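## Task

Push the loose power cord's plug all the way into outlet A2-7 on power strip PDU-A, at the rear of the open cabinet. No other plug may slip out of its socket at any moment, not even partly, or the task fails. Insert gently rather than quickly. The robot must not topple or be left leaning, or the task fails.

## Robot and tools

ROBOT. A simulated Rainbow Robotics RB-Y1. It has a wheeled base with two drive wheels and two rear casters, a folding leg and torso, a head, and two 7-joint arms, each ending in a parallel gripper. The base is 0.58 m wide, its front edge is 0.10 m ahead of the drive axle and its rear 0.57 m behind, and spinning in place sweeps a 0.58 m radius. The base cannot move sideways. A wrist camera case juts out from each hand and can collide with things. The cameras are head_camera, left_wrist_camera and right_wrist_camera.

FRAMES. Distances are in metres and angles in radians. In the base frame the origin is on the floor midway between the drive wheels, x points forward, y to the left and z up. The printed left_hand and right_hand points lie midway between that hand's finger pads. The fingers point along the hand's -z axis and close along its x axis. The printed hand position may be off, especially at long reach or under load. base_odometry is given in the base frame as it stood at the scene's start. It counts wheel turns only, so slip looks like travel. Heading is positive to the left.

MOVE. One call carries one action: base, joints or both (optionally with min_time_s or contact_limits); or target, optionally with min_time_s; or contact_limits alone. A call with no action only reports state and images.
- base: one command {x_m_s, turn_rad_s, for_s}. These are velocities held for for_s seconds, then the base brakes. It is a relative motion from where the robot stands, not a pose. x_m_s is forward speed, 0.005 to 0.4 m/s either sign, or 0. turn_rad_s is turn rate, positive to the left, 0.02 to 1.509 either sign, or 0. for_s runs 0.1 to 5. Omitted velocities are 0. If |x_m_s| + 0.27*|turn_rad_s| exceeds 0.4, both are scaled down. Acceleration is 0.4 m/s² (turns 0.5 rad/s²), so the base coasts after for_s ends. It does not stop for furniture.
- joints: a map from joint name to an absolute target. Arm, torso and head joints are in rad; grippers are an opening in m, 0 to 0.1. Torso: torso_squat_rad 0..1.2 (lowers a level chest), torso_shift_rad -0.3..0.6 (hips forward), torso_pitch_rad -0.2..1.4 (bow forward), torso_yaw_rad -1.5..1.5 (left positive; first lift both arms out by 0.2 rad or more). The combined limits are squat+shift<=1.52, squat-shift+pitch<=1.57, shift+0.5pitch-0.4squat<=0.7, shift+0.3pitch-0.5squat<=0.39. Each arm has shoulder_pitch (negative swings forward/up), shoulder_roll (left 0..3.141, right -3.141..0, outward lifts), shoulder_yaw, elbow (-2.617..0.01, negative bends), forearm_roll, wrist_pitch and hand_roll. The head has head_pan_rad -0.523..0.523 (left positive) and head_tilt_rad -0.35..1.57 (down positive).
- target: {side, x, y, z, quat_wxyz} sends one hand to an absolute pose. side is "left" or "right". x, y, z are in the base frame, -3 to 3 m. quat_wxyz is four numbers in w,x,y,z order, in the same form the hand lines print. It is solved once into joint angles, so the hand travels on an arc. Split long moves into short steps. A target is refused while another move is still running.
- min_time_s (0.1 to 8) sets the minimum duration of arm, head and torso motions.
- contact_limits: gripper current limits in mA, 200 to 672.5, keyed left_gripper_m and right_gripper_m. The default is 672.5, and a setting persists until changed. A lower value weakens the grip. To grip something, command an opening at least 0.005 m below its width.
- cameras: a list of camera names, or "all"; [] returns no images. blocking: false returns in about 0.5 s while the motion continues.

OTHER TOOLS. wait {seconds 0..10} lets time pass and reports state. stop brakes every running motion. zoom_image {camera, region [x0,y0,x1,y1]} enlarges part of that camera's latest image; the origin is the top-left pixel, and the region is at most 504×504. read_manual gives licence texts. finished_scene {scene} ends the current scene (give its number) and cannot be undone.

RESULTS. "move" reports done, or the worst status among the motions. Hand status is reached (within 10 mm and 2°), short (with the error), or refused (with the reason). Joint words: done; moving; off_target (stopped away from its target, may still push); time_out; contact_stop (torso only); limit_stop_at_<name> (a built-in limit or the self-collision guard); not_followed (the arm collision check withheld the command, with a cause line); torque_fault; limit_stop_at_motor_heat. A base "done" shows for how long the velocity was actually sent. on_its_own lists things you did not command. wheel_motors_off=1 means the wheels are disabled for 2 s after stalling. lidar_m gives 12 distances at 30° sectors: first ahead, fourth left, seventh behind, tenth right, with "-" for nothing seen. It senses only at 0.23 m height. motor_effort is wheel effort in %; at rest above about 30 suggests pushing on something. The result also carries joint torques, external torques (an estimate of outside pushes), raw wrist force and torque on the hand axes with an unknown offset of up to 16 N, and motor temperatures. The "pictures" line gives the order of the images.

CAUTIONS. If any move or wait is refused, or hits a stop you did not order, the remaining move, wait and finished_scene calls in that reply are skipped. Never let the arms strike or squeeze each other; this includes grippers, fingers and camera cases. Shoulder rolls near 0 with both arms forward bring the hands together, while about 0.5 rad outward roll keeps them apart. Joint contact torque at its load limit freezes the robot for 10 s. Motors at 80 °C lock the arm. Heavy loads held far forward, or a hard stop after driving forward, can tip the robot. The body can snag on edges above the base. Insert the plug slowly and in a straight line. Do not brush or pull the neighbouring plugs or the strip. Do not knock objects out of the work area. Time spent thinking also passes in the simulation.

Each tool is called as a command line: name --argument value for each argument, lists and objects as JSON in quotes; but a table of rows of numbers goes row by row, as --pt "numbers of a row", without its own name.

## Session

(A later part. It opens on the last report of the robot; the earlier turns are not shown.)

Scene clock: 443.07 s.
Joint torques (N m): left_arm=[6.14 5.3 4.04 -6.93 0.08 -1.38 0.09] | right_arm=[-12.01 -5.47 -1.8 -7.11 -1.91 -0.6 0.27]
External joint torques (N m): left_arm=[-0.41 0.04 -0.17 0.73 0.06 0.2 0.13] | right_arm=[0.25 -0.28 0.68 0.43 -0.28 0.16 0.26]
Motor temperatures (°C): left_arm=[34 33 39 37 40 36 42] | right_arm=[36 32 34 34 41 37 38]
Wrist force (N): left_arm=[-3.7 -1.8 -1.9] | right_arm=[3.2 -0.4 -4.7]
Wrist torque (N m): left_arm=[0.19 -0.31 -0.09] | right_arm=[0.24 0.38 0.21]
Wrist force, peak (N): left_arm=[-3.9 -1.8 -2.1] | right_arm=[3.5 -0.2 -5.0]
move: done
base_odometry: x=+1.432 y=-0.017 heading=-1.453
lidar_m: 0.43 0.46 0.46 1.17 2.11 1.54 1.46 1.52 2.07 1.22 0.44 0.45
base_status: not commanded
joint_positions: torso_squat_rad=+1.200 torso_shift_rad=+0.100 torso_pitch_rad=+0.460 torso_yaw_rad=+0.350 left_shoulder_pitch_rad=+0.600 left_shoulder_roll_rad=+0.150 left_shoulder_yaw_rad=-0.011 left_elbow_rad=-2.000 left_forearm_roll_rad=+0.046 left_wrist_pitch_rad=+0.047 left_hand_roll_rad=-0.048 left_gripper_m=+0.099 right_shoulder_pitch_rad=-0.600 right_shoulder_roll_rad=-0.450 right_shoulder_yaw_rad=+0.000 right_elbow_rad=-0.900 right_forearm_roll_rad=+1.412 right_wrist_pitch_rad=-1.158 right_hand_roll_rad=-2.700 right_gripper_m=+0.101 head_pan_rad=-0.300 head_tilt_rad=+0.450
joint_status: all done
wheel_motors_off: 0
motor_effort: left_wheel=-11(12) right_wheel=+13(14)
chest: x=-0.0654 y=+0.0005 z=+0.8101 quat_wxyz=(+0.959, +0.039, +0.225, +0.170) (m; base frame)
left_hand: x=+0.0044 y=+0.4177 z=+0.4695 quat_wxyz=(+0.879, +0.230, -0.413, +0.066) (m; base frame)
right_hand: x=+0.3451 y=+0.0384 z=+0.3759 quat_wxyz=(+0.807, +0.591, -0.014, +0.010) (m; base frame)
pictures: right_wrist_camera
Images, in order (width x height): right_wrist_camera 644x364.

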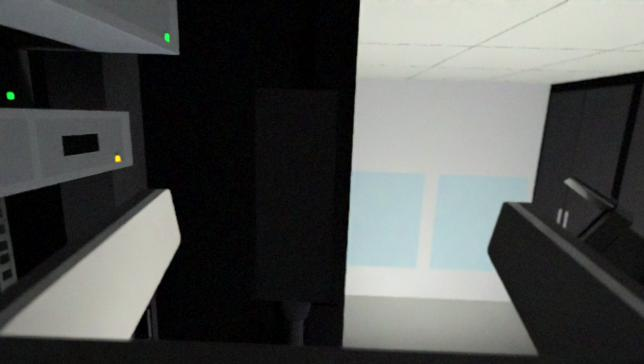

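move --base '{"x_m_s":0.025,"for_s":2.2}' --joints '{"right_shoulder_roll_rad":-0.29}' --min_time_s 2.4

Scene clock: 448.37 s.
Joint torques (N m): left_arm=[6.31 4.84 3.66 -6.92 0.11 -1.43 0.01] | right_arm=[-12.03 -0.47 -0.41 -7.25 -1.85 -0.75 0.32]
External joint torques (N m): left_arm=[-0.23 -0.42 -0.55 0.73 0.09 0.15 0.05] | right_arm=[0.2 0.72 0.74 0.49 -0.25 0.17 0.31]
Motor temperatures (°C): left_arm=[34 33 39 37 40 36 42] | right_arm=[36 32 34 34 41 37 38]
Wrist force (N): left_arm=[-3.5 -1.8 -1.8] | right_arm=[3.5 -0.7 -3.2]
Wrist torque (N m): left_arm=[0.18 -0.29 -0.10] | right_arm=[0.27 0.39 0.21]
Wrist force, peak (N): left_arm=[-3.6 -2.2 -2.1] | right_arm=[3.9 -0.6 -4.4]
move: done
base_odometry: x=+1.438 y=-0.072 heading=-1.455
lidar_m: 0.38 0.40 0.43 0.96 2.20 1.59 1.51 1.57 2.14 1.00 0.41 0.40
base_status: done (sent for 2.2 of 2.2 s)
joint_positions: torso_squat_rad=+1.200 torso_shift_rad=+0.100 torso_pitch_rad=+0.460 torso_yaw_rad=+0.350 left_shoulder_pitch_rad=+0.600 left_shoulder_roll_rad=+0.150 left_shoulder_yaw_rad=-0.011 left_elbow_rad=-2.000 left_forearm_roll_rad=+0.046 left_wrist_pitch_rad=+0.047 left_hand_roll_rad=-0.048 left_gripper_m=+0.099 right_shoulder_pitch_rad=-0.600 right_shoulder_roll_rad=-0.290 right_shoulder_yaw_rad=+0.000 right_elbow_rad=-0.900 right_forearm_roll_rad=+1.412 right_wrist_pitch_rad=-1.158 right_hand_roll_rad=-2.700 right_gripper_m=+0.101 head_pan_rad=-0.300 head_tilt_rad=+0.450
joint_status: all done
wheel_motors_off: 0
motor_effort: left_wheel=-11(21) right_wheel=+13(31)
chest: x=-0.0653 y=+0.0005 z=+0.8102 quat_wxyz=(+0.959, +0.039, +0.225, +0.170) (m; base frame)
left_hand: x=+0.0043 y=+0.4177 z=+0.4695 quat_wxyz=(+0.879, +0.230, -0.413, +0.066) (m; base frame)
right_hand: x=+0.3034 y=+0.1105 z=+0.3937 quat_wxyz=(+0.763, +0.646, +0.023, -0.003) (m; base frame)
pictures: head_camera, left_wrist_camera, right_wrist_camera
Images, in order (width x height): head_camera 896x504, left_wrist_camera 644x364, right_wrist_camera 644x364.

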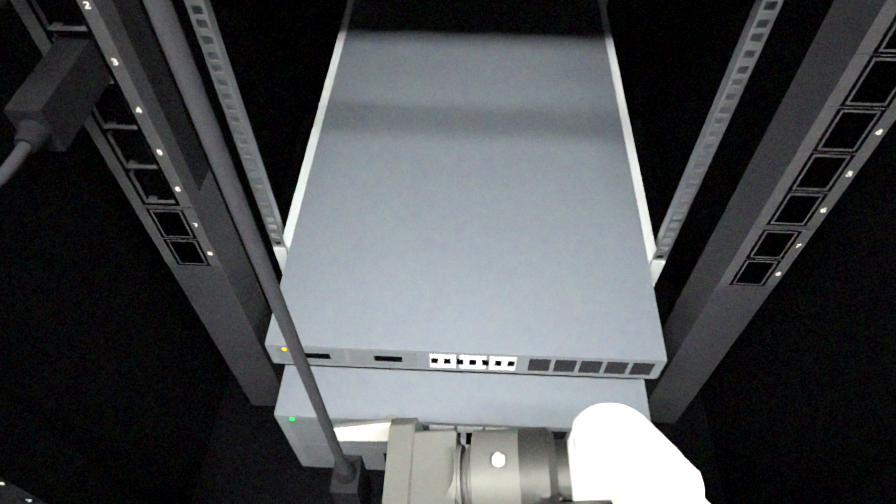

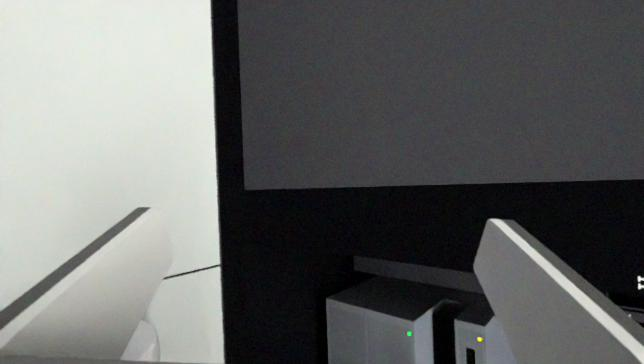

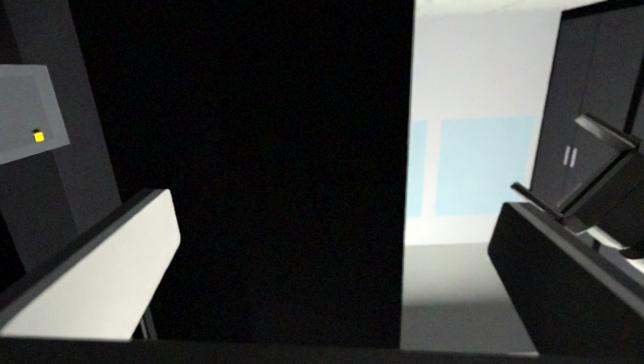

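zoom_image --camera "right_wrist_camera" --region '[100, 60, 500, 364]'

zoom_image --camera "head_camera" --region '[260, 380, 460, 504]'

Scaled by 1.260 from the camera's 644x364 image, which has a finer 1265x715 frame.

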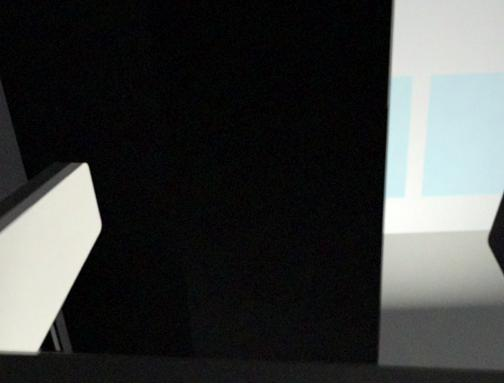

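Scaled by 2.520 from the camera's 896x504 image, which has a finer 1280x720 frame.

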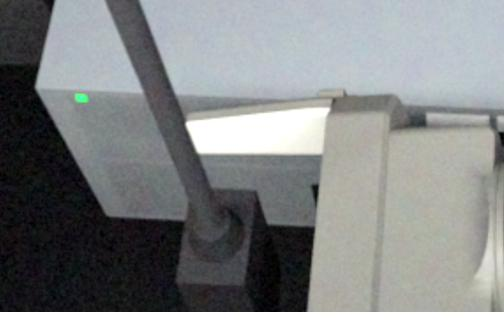

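move --joints '{"right_gripper_m":0.06}' --cameras '["head_camera"]'

move --joints '{"right_gripper_m":0.015}' --cameras '["head_camera","right_wrist_camera"]'

zoom_image --camera "head_camera" --region '[260, 380, 460, 504]'

Scene clock: 456.87 s.
Joint torques (N m): left_arm=[6.26 5.55 3.75 -6.74 0.09 -1.45 0.01] | right_arm=[-11.88 -0.49 -0.56 -7.2 -1.83 -0.77 0.33]
External joint torques (N m): left_arm=[-0.28 0.28 -0.46 0.92 0.07 0.13 0.05] | right_arm=[0.34 0.69 0.6 0.55 -0.23 0.15 0.32]
Motor temperatures (°C): left_arm=[34 33 39 37 40 36 42] | right_arm=[36 32 34 34 41 37 38]
Wrist force (N): left_arm=[-3.6 -1.8 -1.8] | right_arm=[4.0 -1.0 -3.2]
Wrist torque (N m): left_arm=[0.19 -0.30 -0.11] | right_arm=[0.28 0.42 0.25]
Wrist force, peak (N): left_arm=[-3.8 -1.7 -2.0] | right_arm=[4.3 -1.1 -3.7]
move: done
base_odometry: x=+1.438 y=-0.072 heading=-1.455
lidar_m: 0.38 0.40 0.43 0.96 2.20 1.59 1.51 1.57 2.16 1.00 0.41 0.40
base_status: not commanded
joint_positions: torso_squat_rad=+1.200 torso_shift_rad=+0.100 torso_pitch_rad=+0.460 torso_yaw_rad=+0.350 left_shoulder_pitch_rad=+0.600 left_shoulder_roll_rad=+0.150 left_shoulder_yaw_rad=-0.011 left_elbow_rad=-2.000 left_forearm_roll_rad=+0.046 left_wrist_pitch_rad=+0.047 left_hand_roll_rad=-0.048 left_gripper_m=+0.099 right_shoulder_pitch_rad=-0.600 right_shoulder_roll_rad=-0.290 right_shoulder_yaw_rad=+0.000 right_elbow_rad=-0.900 right_forearm_roll_rad=+1.412 right_wrist_pitch_rad=-1.158 right_hand_roll_rad=-2.700 right_gripper_m=+0.060 head_pan_rad=-0.300 head_tilt_rad=+0.450
joint_status: all done
wheel_motors_off: 0
motor_effort: left_wheel=-11(12) right_wheel=+13(13)
chest: x=-0.0653 y=+0.0005 z=+0.8102 quat_wxyz=(+0.959, +0.039, +0.225, +0.170) (m; base frame)
left_hand: x=+0.0043 y=+0.4177 z=+0.4695 quat_wxyz=(+0.879, +0.230, -0.413, +0.066) (m; base frame)
right_hand: x=+0.3034 y=+0.1105 z=+0.3937 quat_wxyz=(+0.763, +0.646, +0.023, -0.003) (m; base frame)
pictures: head_camera
Images, in order (width x height): head_camera 896x504.

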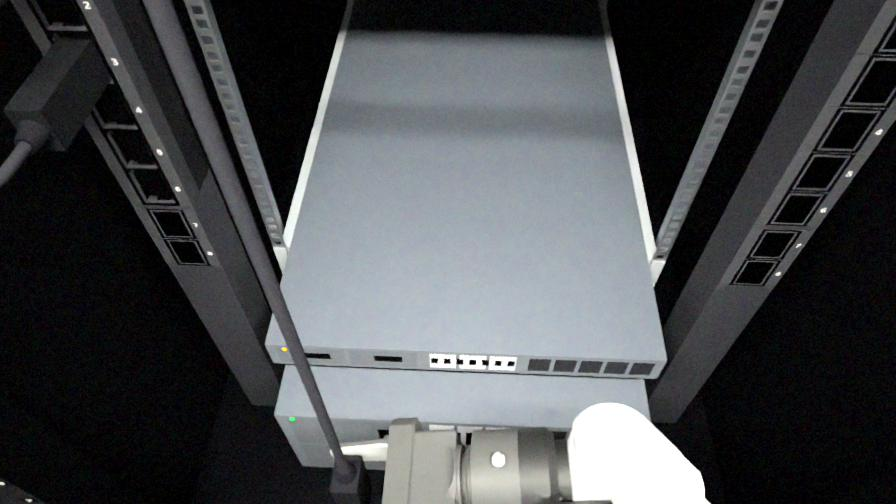

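Scene clock: 457.87 s.
Joint torques (N m): left_arm=[5.98 5.19 3.83 -6.78 -0.01 -1.39 -0.02] | right_arm=[-11.97 -0.53 -0.49 -7.16 -1.9 -0.69 0.27]
External joint torques (N m): left_arm=[-0.57 -0.07 -0.39 0.87 -0.03 0.19 0.01] | right_arm=[0.25 0.66 0.67 0.59 -0.3 0.23 0.26]
Motor temperatures (°C): left_arm=[34 33 39 37 40 36 42] | right_arm=[36 32 34 34 41 37 38]
Wrist force (N): left_arm=[-3.6 -1.8 -1.9] | right_arm=[3.4 -0.9 -3.0]
Wrist torque (N m): left_arm=[0.19 -0.30 -0.09] | right_arm=[0.29 0.39 0.25]
Wrist force, peak (N): left_arm=[-3.8 -2.0 -1.7] | right_arm=[4.5 -0.6 -3.3]
move: off_target
base_odometry: x=+1.438 y=-0.072 heading=-1.455
lidar_m: 0.38 0.40 0.42 0.96 2.20 1.60 1.51 1.58 2.15 1.00 0.41 0.40
base_status: not commanded
joint_positions: torso_squat_rad=+1.200 torso_shift_rad=+0.100 torso_pitch_rad=+0.460 torso_yaw_rad=+0.350 left_shoulder_pitch_rad=+0.600 left_shoulder_roll_rad=+0.150 left_shoulder_yaw_rad=-0.011 left_elbow_rad=-2.000 left_forearm_roll_rad=+0.046 left_wrist_pitch_rad=+0.047 left_hand_roll_rad=-0.048 left_gripper_m=+0.099 right_shoulder_pitch_rad=-0.600 right_shoulder_roll_rad=-0.290 right_shoulder_yaw_rad=+0.000 right_elbow_rad=-0.900 right_forearm_roll_rad=+1.412 right_wrist_pitch_rad=-1.158 right_hand_roll_rad=-2.700 right_gripper_m=+0.035 head_pan_rad=-0.300 head_tilt_rad=+0.450
joint_status: right_gripper_m off_target (ended at +0.035, target +0.015)
wheel_motors_off: 0
motor_effort: left_wheel=-11(12) right_wheel=+13(13)
chest: x=-0.0653 y=+0.0005 z=+0.8102 quat_wxyz=(+0.959, +0.039, +0.225, +0.170) (m; base frame)
left_hand: x=+0.0043 y=+0.4177 z=+0.4695 quat_wxyz=(+0.879, +0.230, -0.413, +0.066) (m; base frame)
right_hand: x=+0.3034 y=+0.1105 z=+0.3937 quat_wxyz=(+0.763, +0.646, +0.023, -0.003) (m; base frame)
pictures: head_camera, right_wrist_camera
Images, in order (width x height): head_camera 896x504, right_wrist_camera 644x364.

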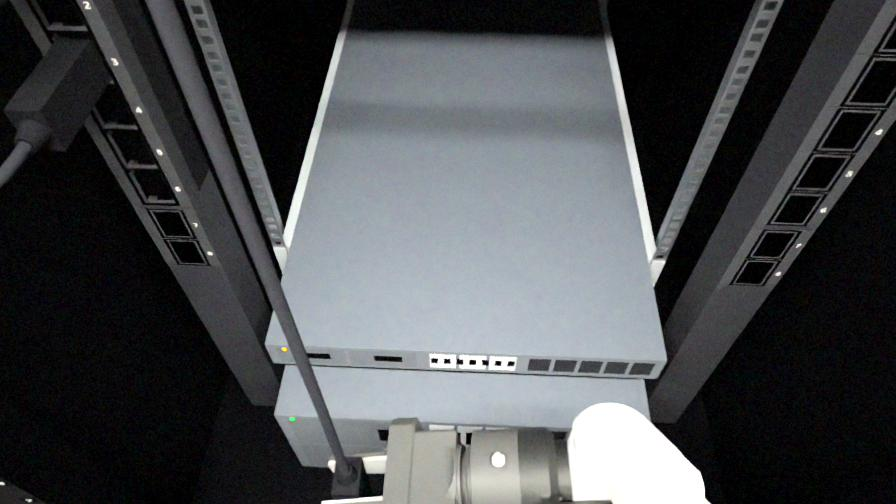

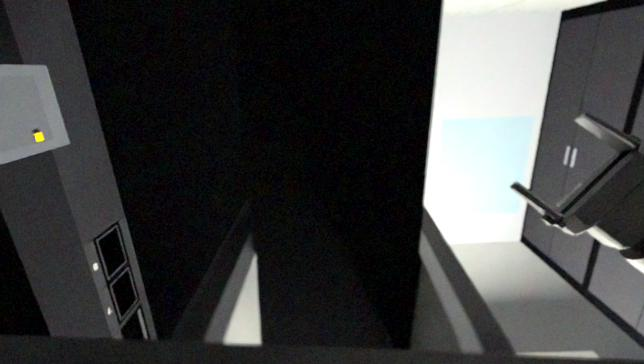

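Scaled by 2.520 from the camera's 896x504 image, which has a finer 1280x720 frame.

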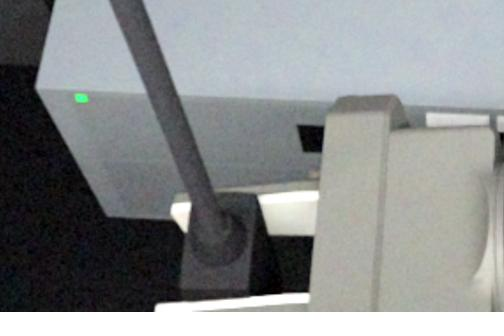

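move --joints '{"torso_squat_rad":0.98}' --min_time_s 3 --cameras '["head_camera","right_wrist_camera"]'

Scene clock: 466.87 s.
Joint torques (N m): left_arm=[5.68 5.61 4.03 -6.75 0.13 -1.51 -0.07] | right_arm=[-12.02 -0.53 -0.39 -7.32 -2.09 -0.74 0.34]
External joint torques (N m): left_arm=[-0.87 0.34 -0.19 0.91 0.11 0.07 -0.04] | right_arm=[0.2 0.65 0.76 0.42 -0.49 0.18 0.34]
Motor temperatures (°C): left_arm=[34 33 39 37 40 36 42] | right_arm=[36 32 34 34 41 37 38]
Wrist force (N): left_arm=[-3.4 -1.7 -1.9] | right_arm=[3.8 -1.9 -3.4]
Wrist torque (N m): left_arm=[0.18 -0.27 -0.09] | right_arm=[0.26 0.43 0.20]
Wrist force, peak (N): left_arm=[-3.8 -2.0 -1.8] | right_arm=[4.3 -3.6 -3.9]
move: done
base_odometry: x=+1.438 y=-0.072 heading=-1.455
lidar_m: 0.38 0.40 0.42 0.95 2.19 1.59 1.52 1.57 2.14 1.00 0.40 0.40
base_status: not commanded
joint_positions: torso_squat_rad=+0.980 torso_shift_rad=+0.100 torso_pitch_rad=+0.460 torso_yaw_rad=+0.350 left_shoulder_pitch_rad=+0.600 left_shoulder_roll_rad=+0.150 left_shoulder_yaw_rad=-0.011 left_elbow_rad=-2.000 left_forearm_roll_rad=+0.046 left_wrist_pitch_rad=+0.047 left_hand_roll_rad=-0.048 left_gripper_m=+0.099 right_shoulder_pitch_rad=-0.600 right_shoulder_roll_rad=-0.290 right_shoulder_yaw_rad=+0.000 right_elbow_rad=-0.900 right_forearm_roll_rad=+1.412 right_wrist_pitch_rad=-1.158 right_hand_roll_rad=-2.700 right_gripper_m=+0.035 head_pan_rad=-0.300 head_tilt_rad=+0.450
joint_status: all done
wheel_motors_off: 0
motor_effort: left_wheel=-11(12) right_wheel=+13(14)
chest: x=-0.0516 y=+0.0006 z=+0.9457 quat_wxyz=(+0.959, +0.039, +0.225, +0.170) (m; base frame)
left_hand: x=+0.0180 y=+0.4178 z=+0.6050 quat_wxyz=(+0.879, +0.230, -0.413, +0.066) (m; base frame)
right_hand: x=+0.3170 y=+0.1106 z=+0.5292 quat_wxyz=(+0.763, +0.646, +0.023, -0.003) (m; base frame)
pictures: head_camera, right_wrist_camera
Images, in order (width x height): head_camera 896x504, right_wrist_camera 644x364.

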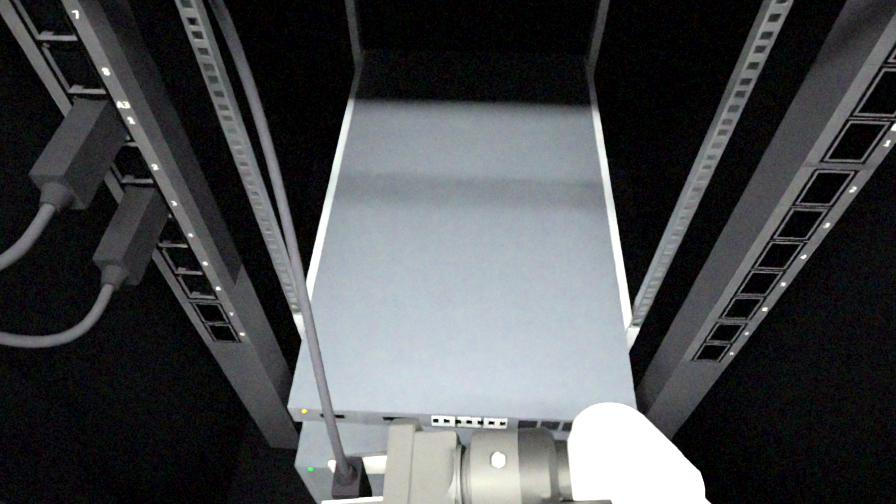

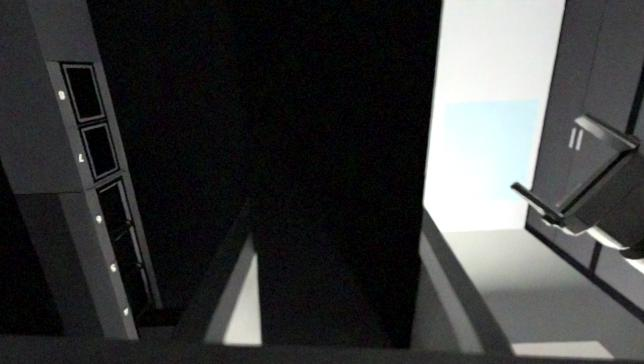

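move --base '{"x_m_s":-0.1,"for_s":1.6}' --cameras '[]'

move --joints '{"right_shoulder_pitch_rad":-0.9,"right_shoulder_roll_rad":-0.25,"right_elbow_rad":-1.2,"right_forearm_roll_rad":1.7,"right_wrist_pitch_rad":-1.0,"right_hand_roll_rad":-2.4}' --min_time_s 3 --cameras '["head_camera","right_wrist_camera"]'

Scene clock: 507.37 s.
Joint torques (N m): left_arm=[5.72 5.18 3.64 -6.72 -0.01 -1.43 0.05] | right_arm=[-12.14 -1.02 -0.64 -7.41 -2.02 -0.86 0.2]
External joint torques (N m): left_arm=[-0.83 -0.09 -0.57 0.94 -0.03 0.15 0.09] | right_arm=[0.08 0.17 0.52 0.33 -0.42 0.05 0.19]
Motor temperatures (°C): left_arm=[34 33 38 37 40 36 41] | right_arm=[36 32 34 34 41 37 38]
Wrist force (N): left_arm=[-3.5 -1.7 -1.7] | right_arm=[4.5 -2.3 -3.7]
Wrist torque (N m): left_arm=[0.18 -0.29 -0.09] | right_arm=[0.32 0.53 0.17]
Wrist force, peak (N): left_arm=[-3.7 -1.8 -2.1] | right_arm=[4.4 -2.0 -4.2]
move: done
base_odometry: x=+1.420 y=+0.087 heading=-1.456
lidar_m: 0.54 0.53 0.57 1.54 1.96 1.42 1.35 1.41 1.92 1.65 0.58 0.52
base_status: done (sent for 1.6 of 1.6 s)
joint_positions: torso_squat_rad=+0.980 torso_shift_rad=+0.100 torso_pitch_rad=+0.460 torso_yaw_rad=+0.350 left_shoulder_pitch_rad=+0.600 left_shoulder_roll_rad=+0.150 left_shoulder_yaw_rad=-0.011 left_elbow_rad=-2.000 left_forearm_roll_rad=+0.046 left_wrist_pitch_rad=+0.047 left_hand_roll_rad=-0.048 left_gripper_m=+0.099 right_shoulder_pitch_rad=-0.600 right_shoulder_roll_rad=-0.290 right_shoulder_yaw_rad=+0.000 right_elbow_rad=-0.900 right_forearm_roll_rad=+1.412 right_wrist_pitch_rad=-1.158 right_hand_roll_rad=-2.700 right_gripper_m=+0.035 head_pan_rad=-0.300 head_tilt_rad=+0.450
joint_status: not commanded
wheel_motors_off: 0
motor_effort: left_wheel=-16(29) right_wheel=+10(22)
chest: x=-0.0517 y=+0.0006 z=+0.9457 quat_wxyz=(+0.959, +0.039, +0.225, +0.170) (m; base frame)
left_hand: x=+0.0179 y=+0.4178 z=+0.6051 quat_wxyz=(+0.879, +0.230, -0.413, +0.066) (m; base frame)
right_hand: x=+0.3169 y=+0.1106 z=+0.5292 quat_wxyz=(+0.763, +0.646, +0.023, -0.003) (m; base frame)
pictures: none
No camera images: "cameras" was empty.

Scene clock: 510.67 s.
Joint torques (N m): left_arm=[6.45 4.97 4.39 -6.78 -0.07 -1.49 -0.02] | right_arm=[-20.54 0.56 -0.68 -9.98 -1.98 0.71 0.21]
External joint torques (N m): left_arm=[-0.1 -0.29 0.18 0.88 -0.09 0.09 0.02] | right_arm=[-1.27 1.07 0.75 -0.23 -0.3 0.35 0.16]
Motor temperatures (°C): left_arm=[34 33 38 37 40 36 41] | right_arm=[36 32 34 35 41 37 38]
Wrist force (N): left_arm=[-3.5 -1.8 -1.9] | right_arm=[-1.8 0.8 -3.4]
Wrist torque (N m): left_arm=[0.19 -0.29 -0.09] | right_arm=[0.08 0.18 0.26]
Wrist force, peak (N): left_arm=[-3.8 -1.9 -1.8] | right_arm=[3.8 -2.1 -4.2]
move: done
base_odometry: x=+1.420 y=+0.087 heading=-1.456
lidar_m: 0.54 0.53 0.57 1.53 1.96 1.42 1.35 1.41 1.92 1.65 0.57 0.52
base_status: not commanded
joint_positions: torso_squat_rad=+0.980 torso_shift_rad=+0.100 torso_pitch_rad=+0.460 torso_yaw_rad=+0.350 left_shoulder_pitch_rad=+0.600 left_shoulder_roll_rad=+0.150 left_shoulder_yaw_rad=-0.011 left_elbow_rad=-2.000 left_forearm_roll_rad=+0.046 left_wrist_pitch_rad=+0.047 left_hand_roll_rad=-0.048 left_gripper_m=+0.099 right_shoulder_pitch_rad=-0.900 right_shoulder_roll_rad=-0.250 right_shoulder_yaw_rad=+0.000 right_elbow_rad=-1.200 right_forearm_roll_rad=+1.700 right_wrist_pitch_rad=-1.000 right_hand_roll_rad=-2.400 right_gripper_m=+0.035 head_pan_rad=-0.300 head_tilt_rad=+0.450
joint_status: all done
wheel_motors_off: 0
motor_effort: left_wheel=-16(16) right_wheel=+10(10)
chest: x=-0.0517 y=+0.0006 z=+0.9457 quat_wxyz=(+0.959, +0.039, +0.225, +0.170) (m; base frame)
left_hand: x=+0.0179 y=+0.4178 z=+0.6051 quat_wxyz=(+0.879, +0.230, -0.413, +0.066) (m; base frame)
right_hand: x=+0.4342 y=+0.2038 z=+0.7133 quat_wxyz=(+0.683, +0.580, -0.318, +0.309) (m; base frame)
pictures: head_camera, right_wrist_camera
Images, in order (width x height): head_camera 896x504, right_wrist_camera 644x364.

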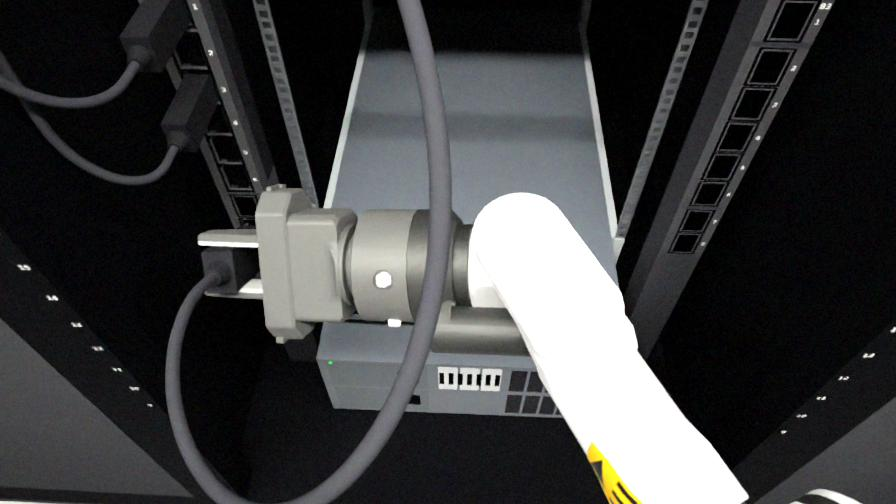

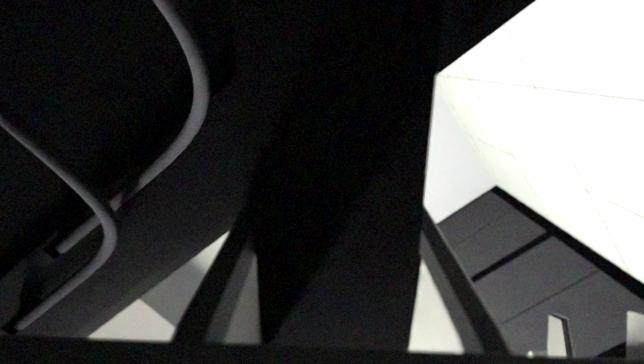

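move --joints '{"right_shoulder_pitch_rad":-1.21,"right_shoulder_roll_rad":-0.25,"right_elbow_rad":-1.2,"right_forearm_roll_rad":2.0,"right_wrist_pitch_rad":-0.834,"right_hand_roll_rad":-2.13}' --min_time_s 3 --cameras '[]'

move --joints '{"right_shoulder_roll_rad":-0.055,"head_tilt_rad":0.2}' --min_time_s 2 --cameras '["head_camera","right_wrist_camera"]'

Scene clock: 519.27 s.
Joint torques (N m): left_arm=[6.33 5.23 3.7 -6.81 0.17 -1.41 -0.12] | right_arm=[-25.15 -0.19 -1.43 -9.97 -1.46 1.52 0.22]
External joint torques (N m): left_arm=[-0.22 -0.04 -0.51 0.85 0.15 0.17 -0.08] | right_arm=[-1.4 1.23 0.37 -0.13 -0.2 0.33 0.17]
Motor temperatures (°C): left_arm=[34 33 38 37 40 36 41] | right_arm=[36 32 34 35 41 37 38]
Wrist force (N): left_arm=[-3.5 -1.8 -1.8] | right_arm=[-2.8 5.7 -3.3]
Wrist torque (N m): left_arm=[0.19 -0.29 -0.09] | right_arm=[-0.18 0.13 0.21]
Wrist force, peak (N): left_arm=[-3.7 -1.8 -2.0] | right_arm=[-3.5 5.9 -3.3]
move: done
base_odometry: x=+1.420 y=+0.087 heading=-1.456
lidar_m: 0.54 0.53 0.57 1.54 1.96 1.43 1.36 1.41 1.92 1.64 0.57 0.52
base_status: not commanded
joint_positions: torso_squat_rad=+0.980 torso_shift_rad=+0.100 torso_pitch_rad=+0.460 torso_yaw_rad=+0.350 left_shoulder_pitch_rad=+0.600 left_shoulder_roll_rad=+0.150 left_shoulder_yaw_rad=-0.011 left_elbow_rad=-2.000 left_forearm_roll_rad=+0.046 left_wrist_pitch_rad=+0.047 left_hand_roll_rad=-0.048 left_gripper_m=+0.099 right_shoulder_pitch_rad=-1.210 right_shoulder_roll_rad=-0.250 right_shoulder_yaw_rad=+0.000 right_elbow_rad=-1.200 right_forearm_roll_rad=+2.000 right_wrist_pitch_rad=-0.834 right_hand_roll_rad=-2.130 right_gripper_m=+0.035 head_pan_rad=-0.300 head_tilt_rad=+0.450
joint_status: all done
wheel_motors_off: 0
motor_effort: left_wheel=-16(16) right_wheel=+10(10)
chest: x=-0.0517 y=+0.0006 z=+0.9457 quat_wxyz=(+0.959, +0.039, +0.225, +0.170) (m; base frame)
left_hand: x=+0.0179 y=+0.4178 z=+0.6051 quat_wxyz=(+0.879, +0.230, -0.413, +0.066) (m; base frame)
right_hand: x=+0.5230 y=+0.2388 z=+0.8552 quat_wxyz=(+0.576, +0.376, -0.559, +0.462) (m; base frame)
pictures: none
No camera images: "cameras" was empty.

Scene clock: 521.57 s.
Joint torques (N m): left_arm=[6.12 5.16 3.61 -6.84 0.03 -1.56 0.12] | right_arm=[-24.1 3.48 0.15 -10.18 -1.6 1.26 0.26]
External joint torques (N m): left_arm=[-0.43 -0.1 -0.6 0.81 0.01 0.02 0.15] | right_arm=[-1.14 1.46 0.5 -0.29 -0.27 0.24 0.21]
Motor temperatures (°C): left_arm=[34 33 38 37 40 36 41] | right_arm=[36 32 34 35 41 37 38]
Wrist force (N): left_arm=[-3.5 -1.9 -1.8] | right_arm=[-3.0 4.6 -1.8]
Wrist torque (N m): left_arm=[0.20 -0.29 -0.08] | right_arm=[-0.10 0.10 0.22]
Wrist force, peak (N): left_arm=[-3.8 -1.8 -1.8] | right_arm=[-3.6 5.7 -3.5]
move: done
base_odometry: x=+1.420 y=+0.087 heading=-1.456
lidar_m: 0.54 0.53 0.57 1.54 1.96 1.43 1.36 1.41 1.92 1.64 0.57 0.52
base_status: not commanded
joint_positions: torso_squat_rad=+0.980 torso_shift_rad=+0.100 torso_pitch_rad=+0.460 torso_yaw_rad=+0.350 left_shoulder_pitch_rad=+0.600 left_shoulder_roll_rad=+0.150 left_shoulder_yaw_rad=-0.011 left_elbow_rad=-2.000 left_forearm_roll_rad=+0.046 left_wrist_pitch_rad=+0.047 left_hand_roll_rad=-0.048 left_gripper_m=+0.099 right_shoulder_pitch_rad=-1.210 right_shoulder_roll_rad=-0.055 right_shoulder_yaw_rad=+0.000 right_elbow_rad=-1.200 right_forearm_roll_rad=+2.000 right_wrist_pitch_rad=-0.834 right_hand_roll_rad=-2.130 right_gripper_m=+0.035 head_pan_rad=-0.300 head_tilt_rad=+0.200
joint_status: all done
wheel_motors_off: 0
motor_effort: left_wheel=-16(16) right_wheel=+10(10)
chest: x=-0.0517 y=+0.0006 z=+0.9457 quat_wxyz=(+0.959, +0.039, +0.225, +0.170) (m; base frame)
left_hand: x=+0.0179 y=+0.4178 z=+0.6051 quat_wxyz=(+0.879, +0.230, -0.413, +0.066) (m; base frame)
right_hand: x=+0.4484 y=+0.3110 z=+0.8747 quat_wxyz=(+0.544, +0.464, -0.534, +0.451) (m; base frame)
pictures: head_camera, right_wrist_camera
Images, in order (width x height): head_camera 896x504, right_wrist_camera 644x364.

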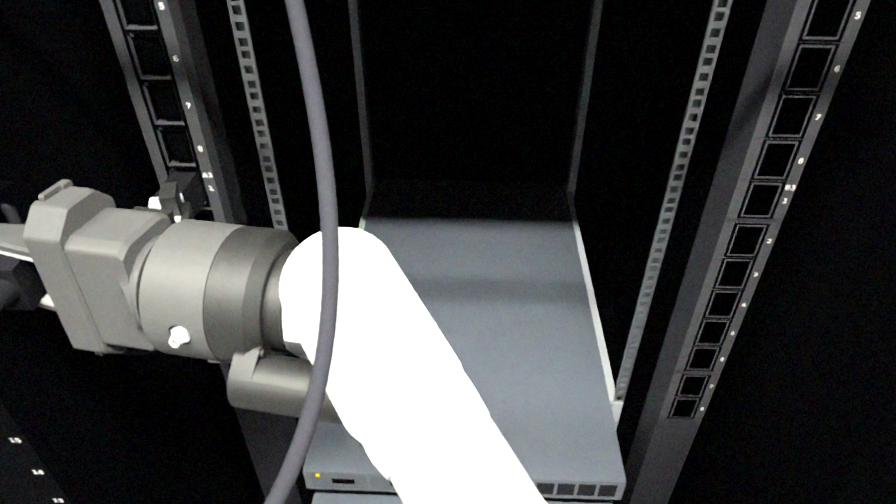

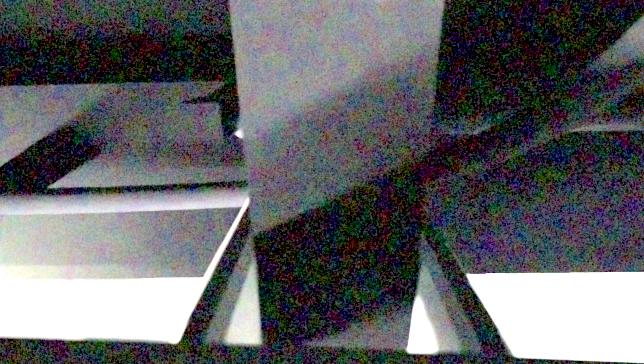

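zoom_image --camera "head_camera" --region '[80, 0, 240, 180]'

zoom_image --camera "right_wrist_camera" --region '[150, 0, 500, 364]'

Scaled by 2.800 from the camera's 896x504 image, which has a finer 1280x720 frame.

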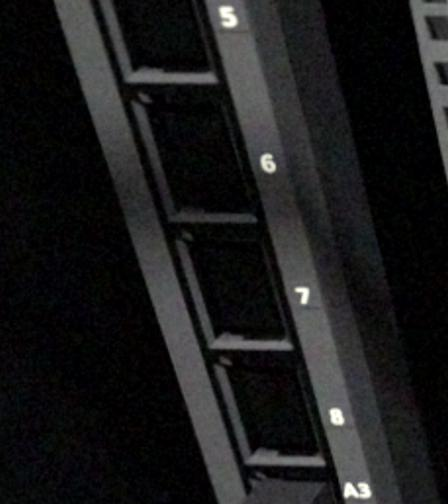

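Scaled by 1.385 from the camera's 644x364 image, which has a finer 1265x715 frame.

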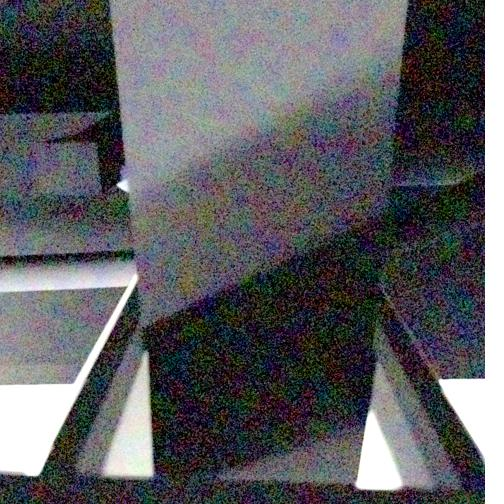

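move --joints '{"head_pan_rad":0.0,"head_tilt_rad":0.15}' --cameras '["head_camera"]'

zoom_image --camera "head_camera" --region '[200, 100, 440, 370]'

Scene clock: 538.97 s.
Joint torques (N m): left_arm=[6.43 5.33 3.86 -6.87 0.02 -1.44 -0.15] | right_arm=[-24.4 3.51 0.31 -10.09 -1.62 1.26 0.31]
External joint torques (N m): left_arm=[-0.12 0.07 -0.34 0.79 0 0.14 -0.11] | right_arm=[-1.43 1.49 0.65 -0.21 -0.29 0.25 0.25]
Motor temperatures (°C): left_arm=[34 33 38 37 40 36 41] | right_arm=[37 32 34 35 41 37 38]
Wrist force (N): left_arm=[-3.4 -1.6 -1.9] | right_arm=[-3.0 4.7 -1.7]
Wrist torque (N m): left_arm=[0.17 -0.28 -0.08] | right_arm=[-0.13 0.13 0.26]
Wrist force, peak (N): left_arm=[-3.9 -1.7 -1.9] | right_arm=[-3.3 4.9 -1.8]
move: done
base_odometry: x=+1.420 y=+0.087 heading=-1.456
lidar_m: 0.54 0.53 0.56 1.54 1.97 1.42 1.35 1.41 1.91 1.64 0.57 0.52
base_status: not commanded
joint_positions: torso_squat_rad=+0.980 torso_shift_rad=+0.100 torso_pitch_rad=+0.460 torso_yaw_rad=+0.350 left_shoulder_pitch_rad=+0.600 left_shoulder_roll_rad=+0.150 left_shoulder_yaw_rad=-0.011 left_elbow_rad=-2.000 left_forearm_roll_rad=+0.046 left_wrist_pitch_rad=+0.047 left_hand_roll_rad=-0.048 left_gripper_m=+0.099 right_shoulder_pitch_rad=-1.210 right_shoulder_roll_rad=-0.055 right_shoulder_yaw_rad=+0.000 right_elbow_rad=-1.200 right_forearm_roll_rad=+2.000 right_wrist_pitch_rad=-0.834 right_hand_roll_rad=-2.130 right_gripper_m=+0.035 head_pan_rad=+0.000 head_tilt_rad=+0.150
joint_status: all done
wheel_motors_off: 0
motor_effort: left_wheel=-16(16) right_wheel=+10(10)
chest: x=-0.0517 y=+0.0006 z=+0.9457 quat_wxyz=(+0.959, +0.039, +0.225, +0.170) (m; base frame)
left_hand: x=+0.0179 y=+0.4178 z=+0.6051 quat_wxyz=(+0.879, +0.230, -0.413, +0.066) (m; base frame)
right_hand: x=+0.4484 y=+0.3110 z=+0.8747 quat_wxyz=(+0.544, +0.464, -0.534, +0.451) (m; base frame)
pictures: head_camera
Images, in order (width x height): head_camera 896x504.

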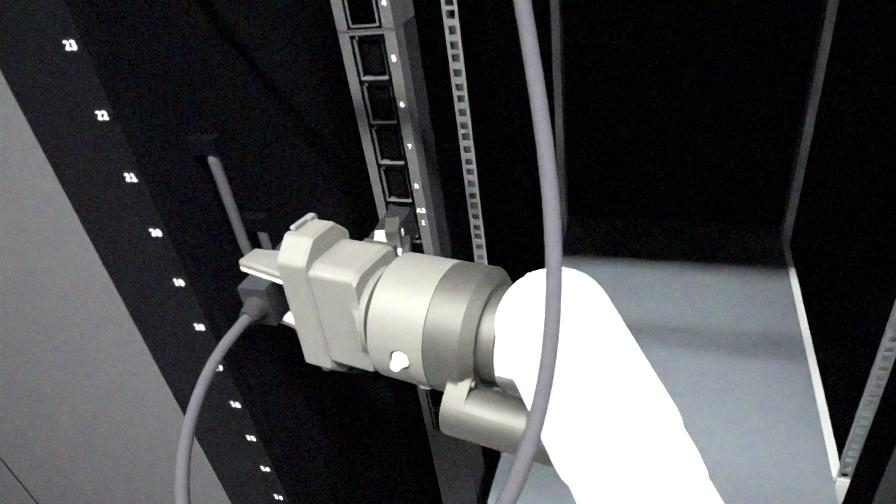

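Scaled by 1.867 from the camera's 896x504 image, which has a finer 1280x720 frame.

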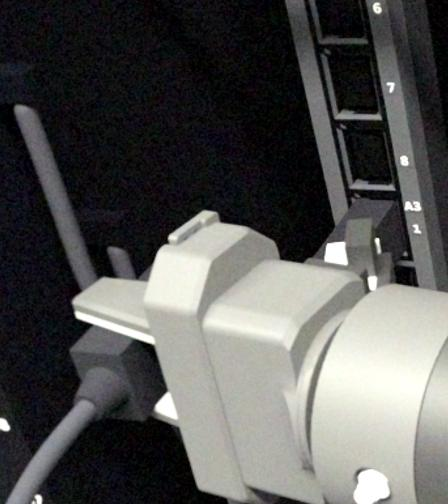

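move --target '{"side":"right","x":0.445,"y":0.29,"z":0.895,"quat_wxyz":[0.5447,0.4507,-0.5447,0.4507]}' --min_time_s 3 --cameras '["head_camera"]'

zoom_image --camera "head_camera" --region '[200, 100, 440, 370]'

Scene clock: 565.43 s.
Joint torques (N m): left_arm=[6.08 5.19 3.34 -6.89 0.07 -1.54 0] | right_arm=[-20.67 0.92 1.7 -10.08 -1.44 1.07 -0.38]
External joint torques (N m): left_arm=[-0.47 -0.08 -0.87 0.77 0.05 0.04 0.04] | right_arm=[1.53 -0.93 2.2 -0.52 -0.18 -0.2 -0.44]
Motor temperatures (°C): left_arm=[34 33 38 37 40 36 41] | right_arm=[37 32 34 35 41 37 38]
Wrist force (N): left_arm=[-3.6 -1.9 -1.7] | right_arm=[-3.3 4.9 -2.8]
Wrist torque (N m): left_arm=[0.20 -0.28 -0.09] | right_arm=[-0.09 0.05 0.23]
Wrist force, peak (N): left_arm=[-3.8 -1.9 -1.8] | right_arm=[-3.4 5.6 -2.8]
move: done
base_odometry: x=+1.420 y=+0.087 heading=-1.456
lidar_m: 0.54 0.54 0.58 1.54 1.96 1.43 1.36 1.41 1.92 1.64 0.58 0.52
base_status: not commanded
joint_positions: torso_squat_rad=+0.980 torso_shift_rad=+0.100 torso_pitch_rad=+0.460 torso_yaw_rad=+0.350 left_shoulder_pitch_rad=+0.600 left_shoulder_roll_rad=+0.150 left_shoulder_yaw_rad=-0.011 left_elbow_rad=-2.000 left_forearm_roll_rad=+0.046 left_wrist_pitch_rad=+0.047 left_hand_roll_rad=-0.048 left_gripper_m=+0.099 right_shoulder_pitch_rad=-1.162 right_shoulder_roll_rad=-0.083 right_shoulder_yaw_rad=+0.015 right_elbow_rad=-1.371 right_forearm_roll_rad=+2.086 right_wrist_pitch_rad=-0.877 right_hand_roll_rad=-2.262 right_gripper_m=+0.035 head_pan_rad=+0.000 head_tilt_rad=+0.150
joint_status: all done
wheel_motors_off: 0
motor_effort: left_wheel=-16(16) right_wheel=+9(10)
chest: x=-0.0517 y=+0.0006 z=+0.9457 quat_wxyz=(+0.959, +0.039, +0.225, +0.170) (m; base frame)
left_hand: x=+0.0179 y=+0.4178 z=+0.6051 quat_wxyz=(+0.879, +0.230, -0.413, +0.066) (m; base frame)
right_hand: x=+0.4452 y=+0.2901 z=+0.8952 quat_wxyz=(+0.544, +0.451, -0.545, +0.451) (m; base frame)
right_hand_status: reached (checked arc, planned for 3.0 s): 0 mm and 0.1 deg off.
pictures: head_camera
Images, in order (width x height): head_camera 896x504.

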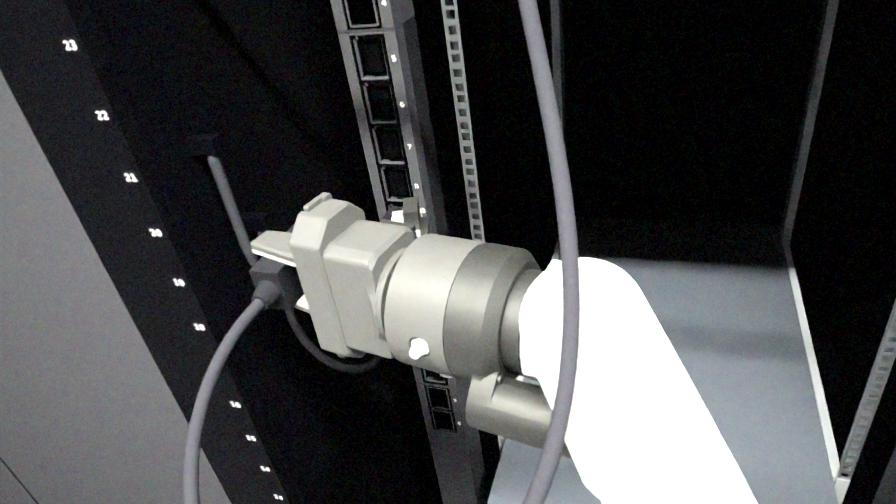

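Scaled by 1.867 from the camera's 896x504 image, which has a finer 1280x720 frame.

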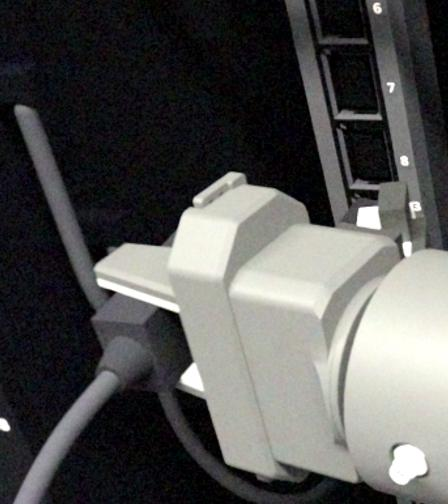

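move --target '{"side":"left","x":0.25,"y":0.42,"z":0.90,"quat_wxyz":[0.383,0.5,-0.617,-0.473]}' --min_time_s 3 --cameras '["head_camera","left_wrist_camera"]'

Scene clock: 580.77 s.
Joint torques (N m): left_arm=[-3.65 11.59 8.23 -5.92 1 -0.93 -0.27] | right_arm=[-20.45 0.89 1.8 -9.95 -1.45 1.08 -0.44]
External joint torques (N m): left_arm=[-0.59 0.86 0.38 1.34 -0.05 -0.2 -0.28] | right_arm=[1.75 -0.96 2.3 -0.39 -0.19 -0.19 -0.49]
Motor temperatures (°C): left_arm=[34 33 38 37 40 36 41] | right_arm=[37 32 34 35 41 37 38]
Wrist force (N): left_arm=[0.7 -5.8 2.8] | right_arm=[-3.2 4.8 -2.6]
Wrist torque (N m): left_arm=[0.45 -0.10 -0.11] | right_arm=[-0.07 0.07 0.28]
Wrist force, peak (N): left_arm=[0.8 -6.0 2.7] | right_arm=[-3.7 5.3 -3.2]
move: done
base_odometry: x=+1.420 y=+0.087 heading=-1.456
lidar_m: 0.54 0.53 0.56 1.54 1.96 1.43 1.36 1.40 1.91 1.65 0.57 0.52
base_status: not commanded
joint_positions: torso_squat_rad=+0.980 torso_shift_rad=+0.100 torso_pitch_rad=+0.460 torso_yaw_rad=+0.350 left_shoulder_pitch_rad=-0.009 left_shoulder_roll_rad=+0.587 left_shoulder_yaw_rad=+0.251 left_elbow_rad=-1.936 left_forearm_roll_rad=-0.304 left_wrist_pitch_rad=-0.568 left_hand_roll_rad=-0.412 left_gripper_m=+0.099 right_shoulder_pitch_rad=-1.162 right_shoulder_roll_rad=-0.083 right_shoulder_yaw_rad=+0.015 right_elbow_rad=-1.371 right_forearm_roll_rad=+2.086 right_wrist_pitch_rad=-0.877 right_hand_roll_rad=-2.262 right_gripper_m=+0.035 head_pan_rad=+0.000 head_tilt_rad=+0.150
joint_status: all done
wheel_motors_off: 0
motor_effort: left_wheel=-16(16) right_wheel=+10(10)
chest: x=-0.0517 y=+0.0006 z=+0.9457 quat_wxyz=(+0.959, +0.039, +0.225, +0.170) (m; base frame)
left_hand: x=+0.2499 y=+0.4199 z=+0.9000 quat_wxyz=(+0.383, +0.500, -0.617, -0.473) (m; base frame)
left_hand_status: reached (checked arc, planned for 3.0 s): 0 mm and 0.0 deg off.
right_hand: x=+0.4452 y=+0.2901 z=+0.8952 quat_wxyz=(+0.544, +0.451, -0.545, +0.451) (m; base frame)
pictures: head_camera, left_wrist_camera
Images, in order (width x height): head_camera 896x504, left_wrist_camera 644x364.

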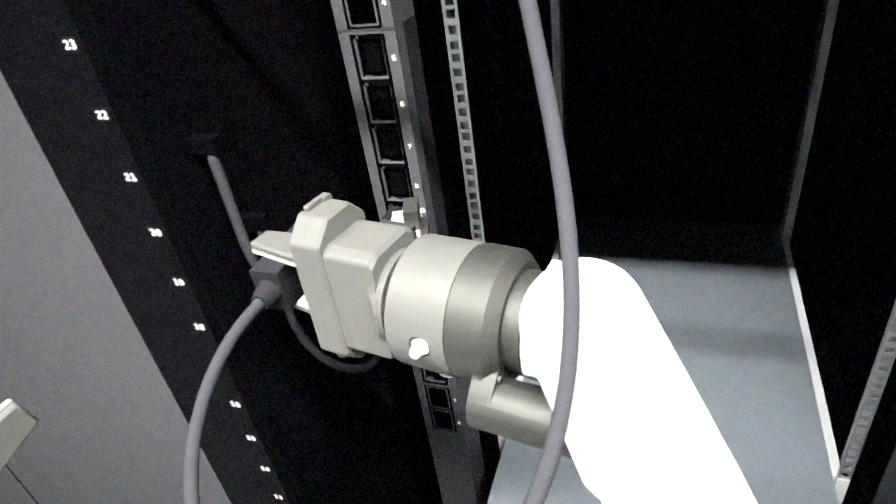

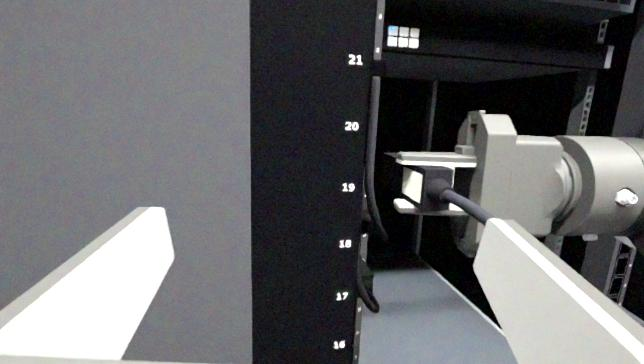

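move --target '{"side":"left","x":0.22,"y":0.30,"z":1.03,"quat_wxyz":[0.455,0.493,-0.544,-0.502]}' --min_time_s 2 --cameras '["head_camera","left_wrist_camera"]'

Scene clock: 594.23 s.
Joint torques (N m): left_arm=[-0.05 8.57 7.54 -3.45 0.44 -0.06 0.28] | right_arm=[-20.71 1.03 1.55 -9.87 -1.5 1.12 -0.41]
External joint torques (N m): left_arm=[0.93 0.63 0.24 0.12 0.19 0.11 0.27] | right_arm=[1.49 -0.83 2.06 -0.31 -0.24 -0.15 -0.46]
Motor temperatures (°C): left_arm=[34 33 38 37 40 36 41] | right_arm=[37 32 34 35 40 37 38]
Wrist force (N): left_arm=[1.3 -5.7 2.4] | right_arm=[-2.3 4.9 -2.9]
Wrist torque (N m): left_arm=[0.44 -0.02 -0.10] | right_arm=[-0.06 0.18 0.24]
Wrist force, peak (N): left_arm=[0.5 -6.3 2.6] | right_arm=[-3.0 5.7 -3.2]
move: short
base_odometry: x=+1.420 y=+0.087 heading=-1.456
lidar_m: 0.54 0.53 0.58 1.54 1.96 1.43 1.35 1.40 1.92 1.64 0.58 0.52
base_status: not commanded
joint_positions: torso_squat_rad=+0.980 torso_shift_rad=+0.100 torso_pitch_rad=+0.460 torso_yaw_rad=+0.350 left_shoulder_pitch_rad=+0.263 left_shoulder_roll_rad=+0.939 left_shoulder_yaw_rad=+0.478 left_elbow_rad=-2.617 left_forearm_roll_rad=-0.223 left_wrist_pitch_rad=-0.069 left_hand_roll_rad=-0.127 left_gripper_m=+0.099 right_shoulder_pitch_rad=-1.162 right_shoulder_roll_rad=-0.083 right_shoulder_yaw_rad=+0.015 right_elbow_rad=-1.371 right_forearm_roll_rad=+2.086 right_wrist_pitch_rad=-0.877 right_hand_roll_rad=-2.262 right_gripper_m=+0.035 head_pan_rad=+0.000 head_tilt_rad=+0.150
joint_status: all done
wheel_motors_off: 0
motor_effort: left_wheel=-16(16) right_wheel=+9(10)
chest: x=-0.0517 y=+0.0006 z=+0.9457 quat_wxyz=(+0.959, +0.039, +0.225, +0.170) (m; base frame)
left_hand: x=+0.2203 y=+0.3006 z=+1.0298 quat_wxyz=(+0.368, +0.450, -0.615, -0.533) (m; base frame)
left_hand_status: short (checked arc, as near as the solve gets, planned for 2.0 s): 1 mm and 14.2 deg off. The place is met; only the turn is off.
right_hand: x=+0.4452 y=+0.2900 z=+0.8952 quat_wxyz=(+0.544, +0.451, -0.545, +0.451) (m; base frame)
pictures: head_camera, left_wrist_camera
Images, in order (width x height): head_camera 896x504, left_wrist_camera 644x364.

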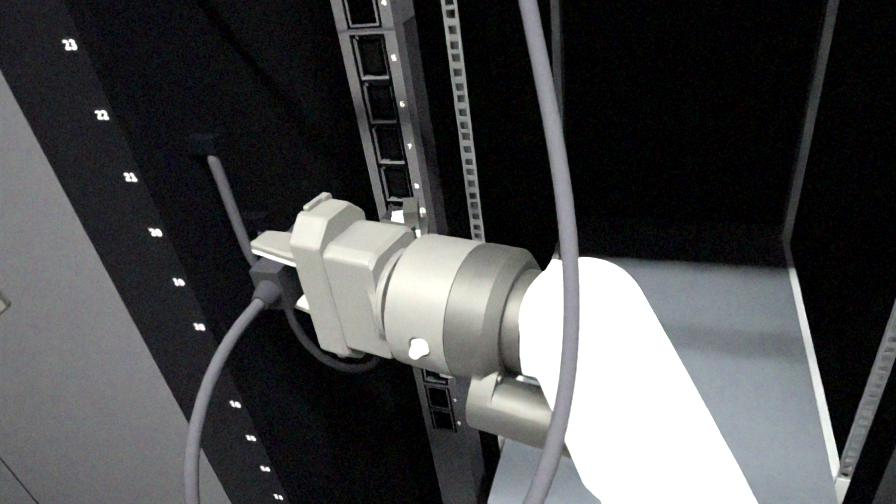

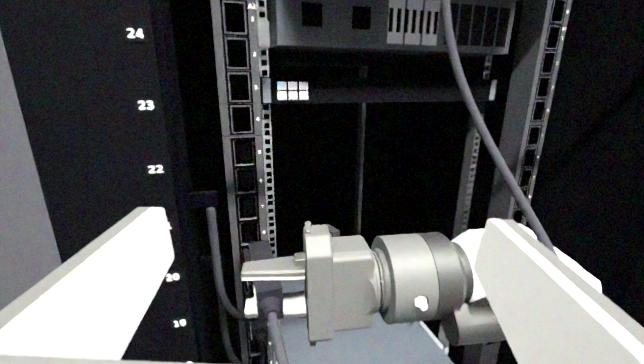

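zoom_image --camera "left_wrist_camera" --region '[190, 120, 330, 330]'

Scaled by 2.400 from the camera's 644x364 image, which has a finer 1265x715 frame.

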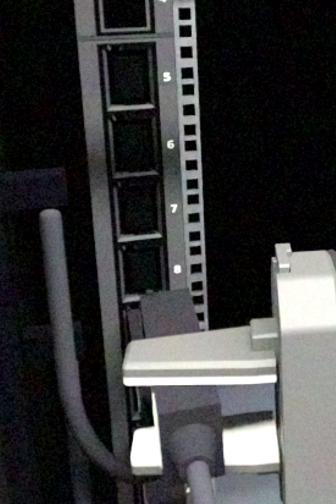

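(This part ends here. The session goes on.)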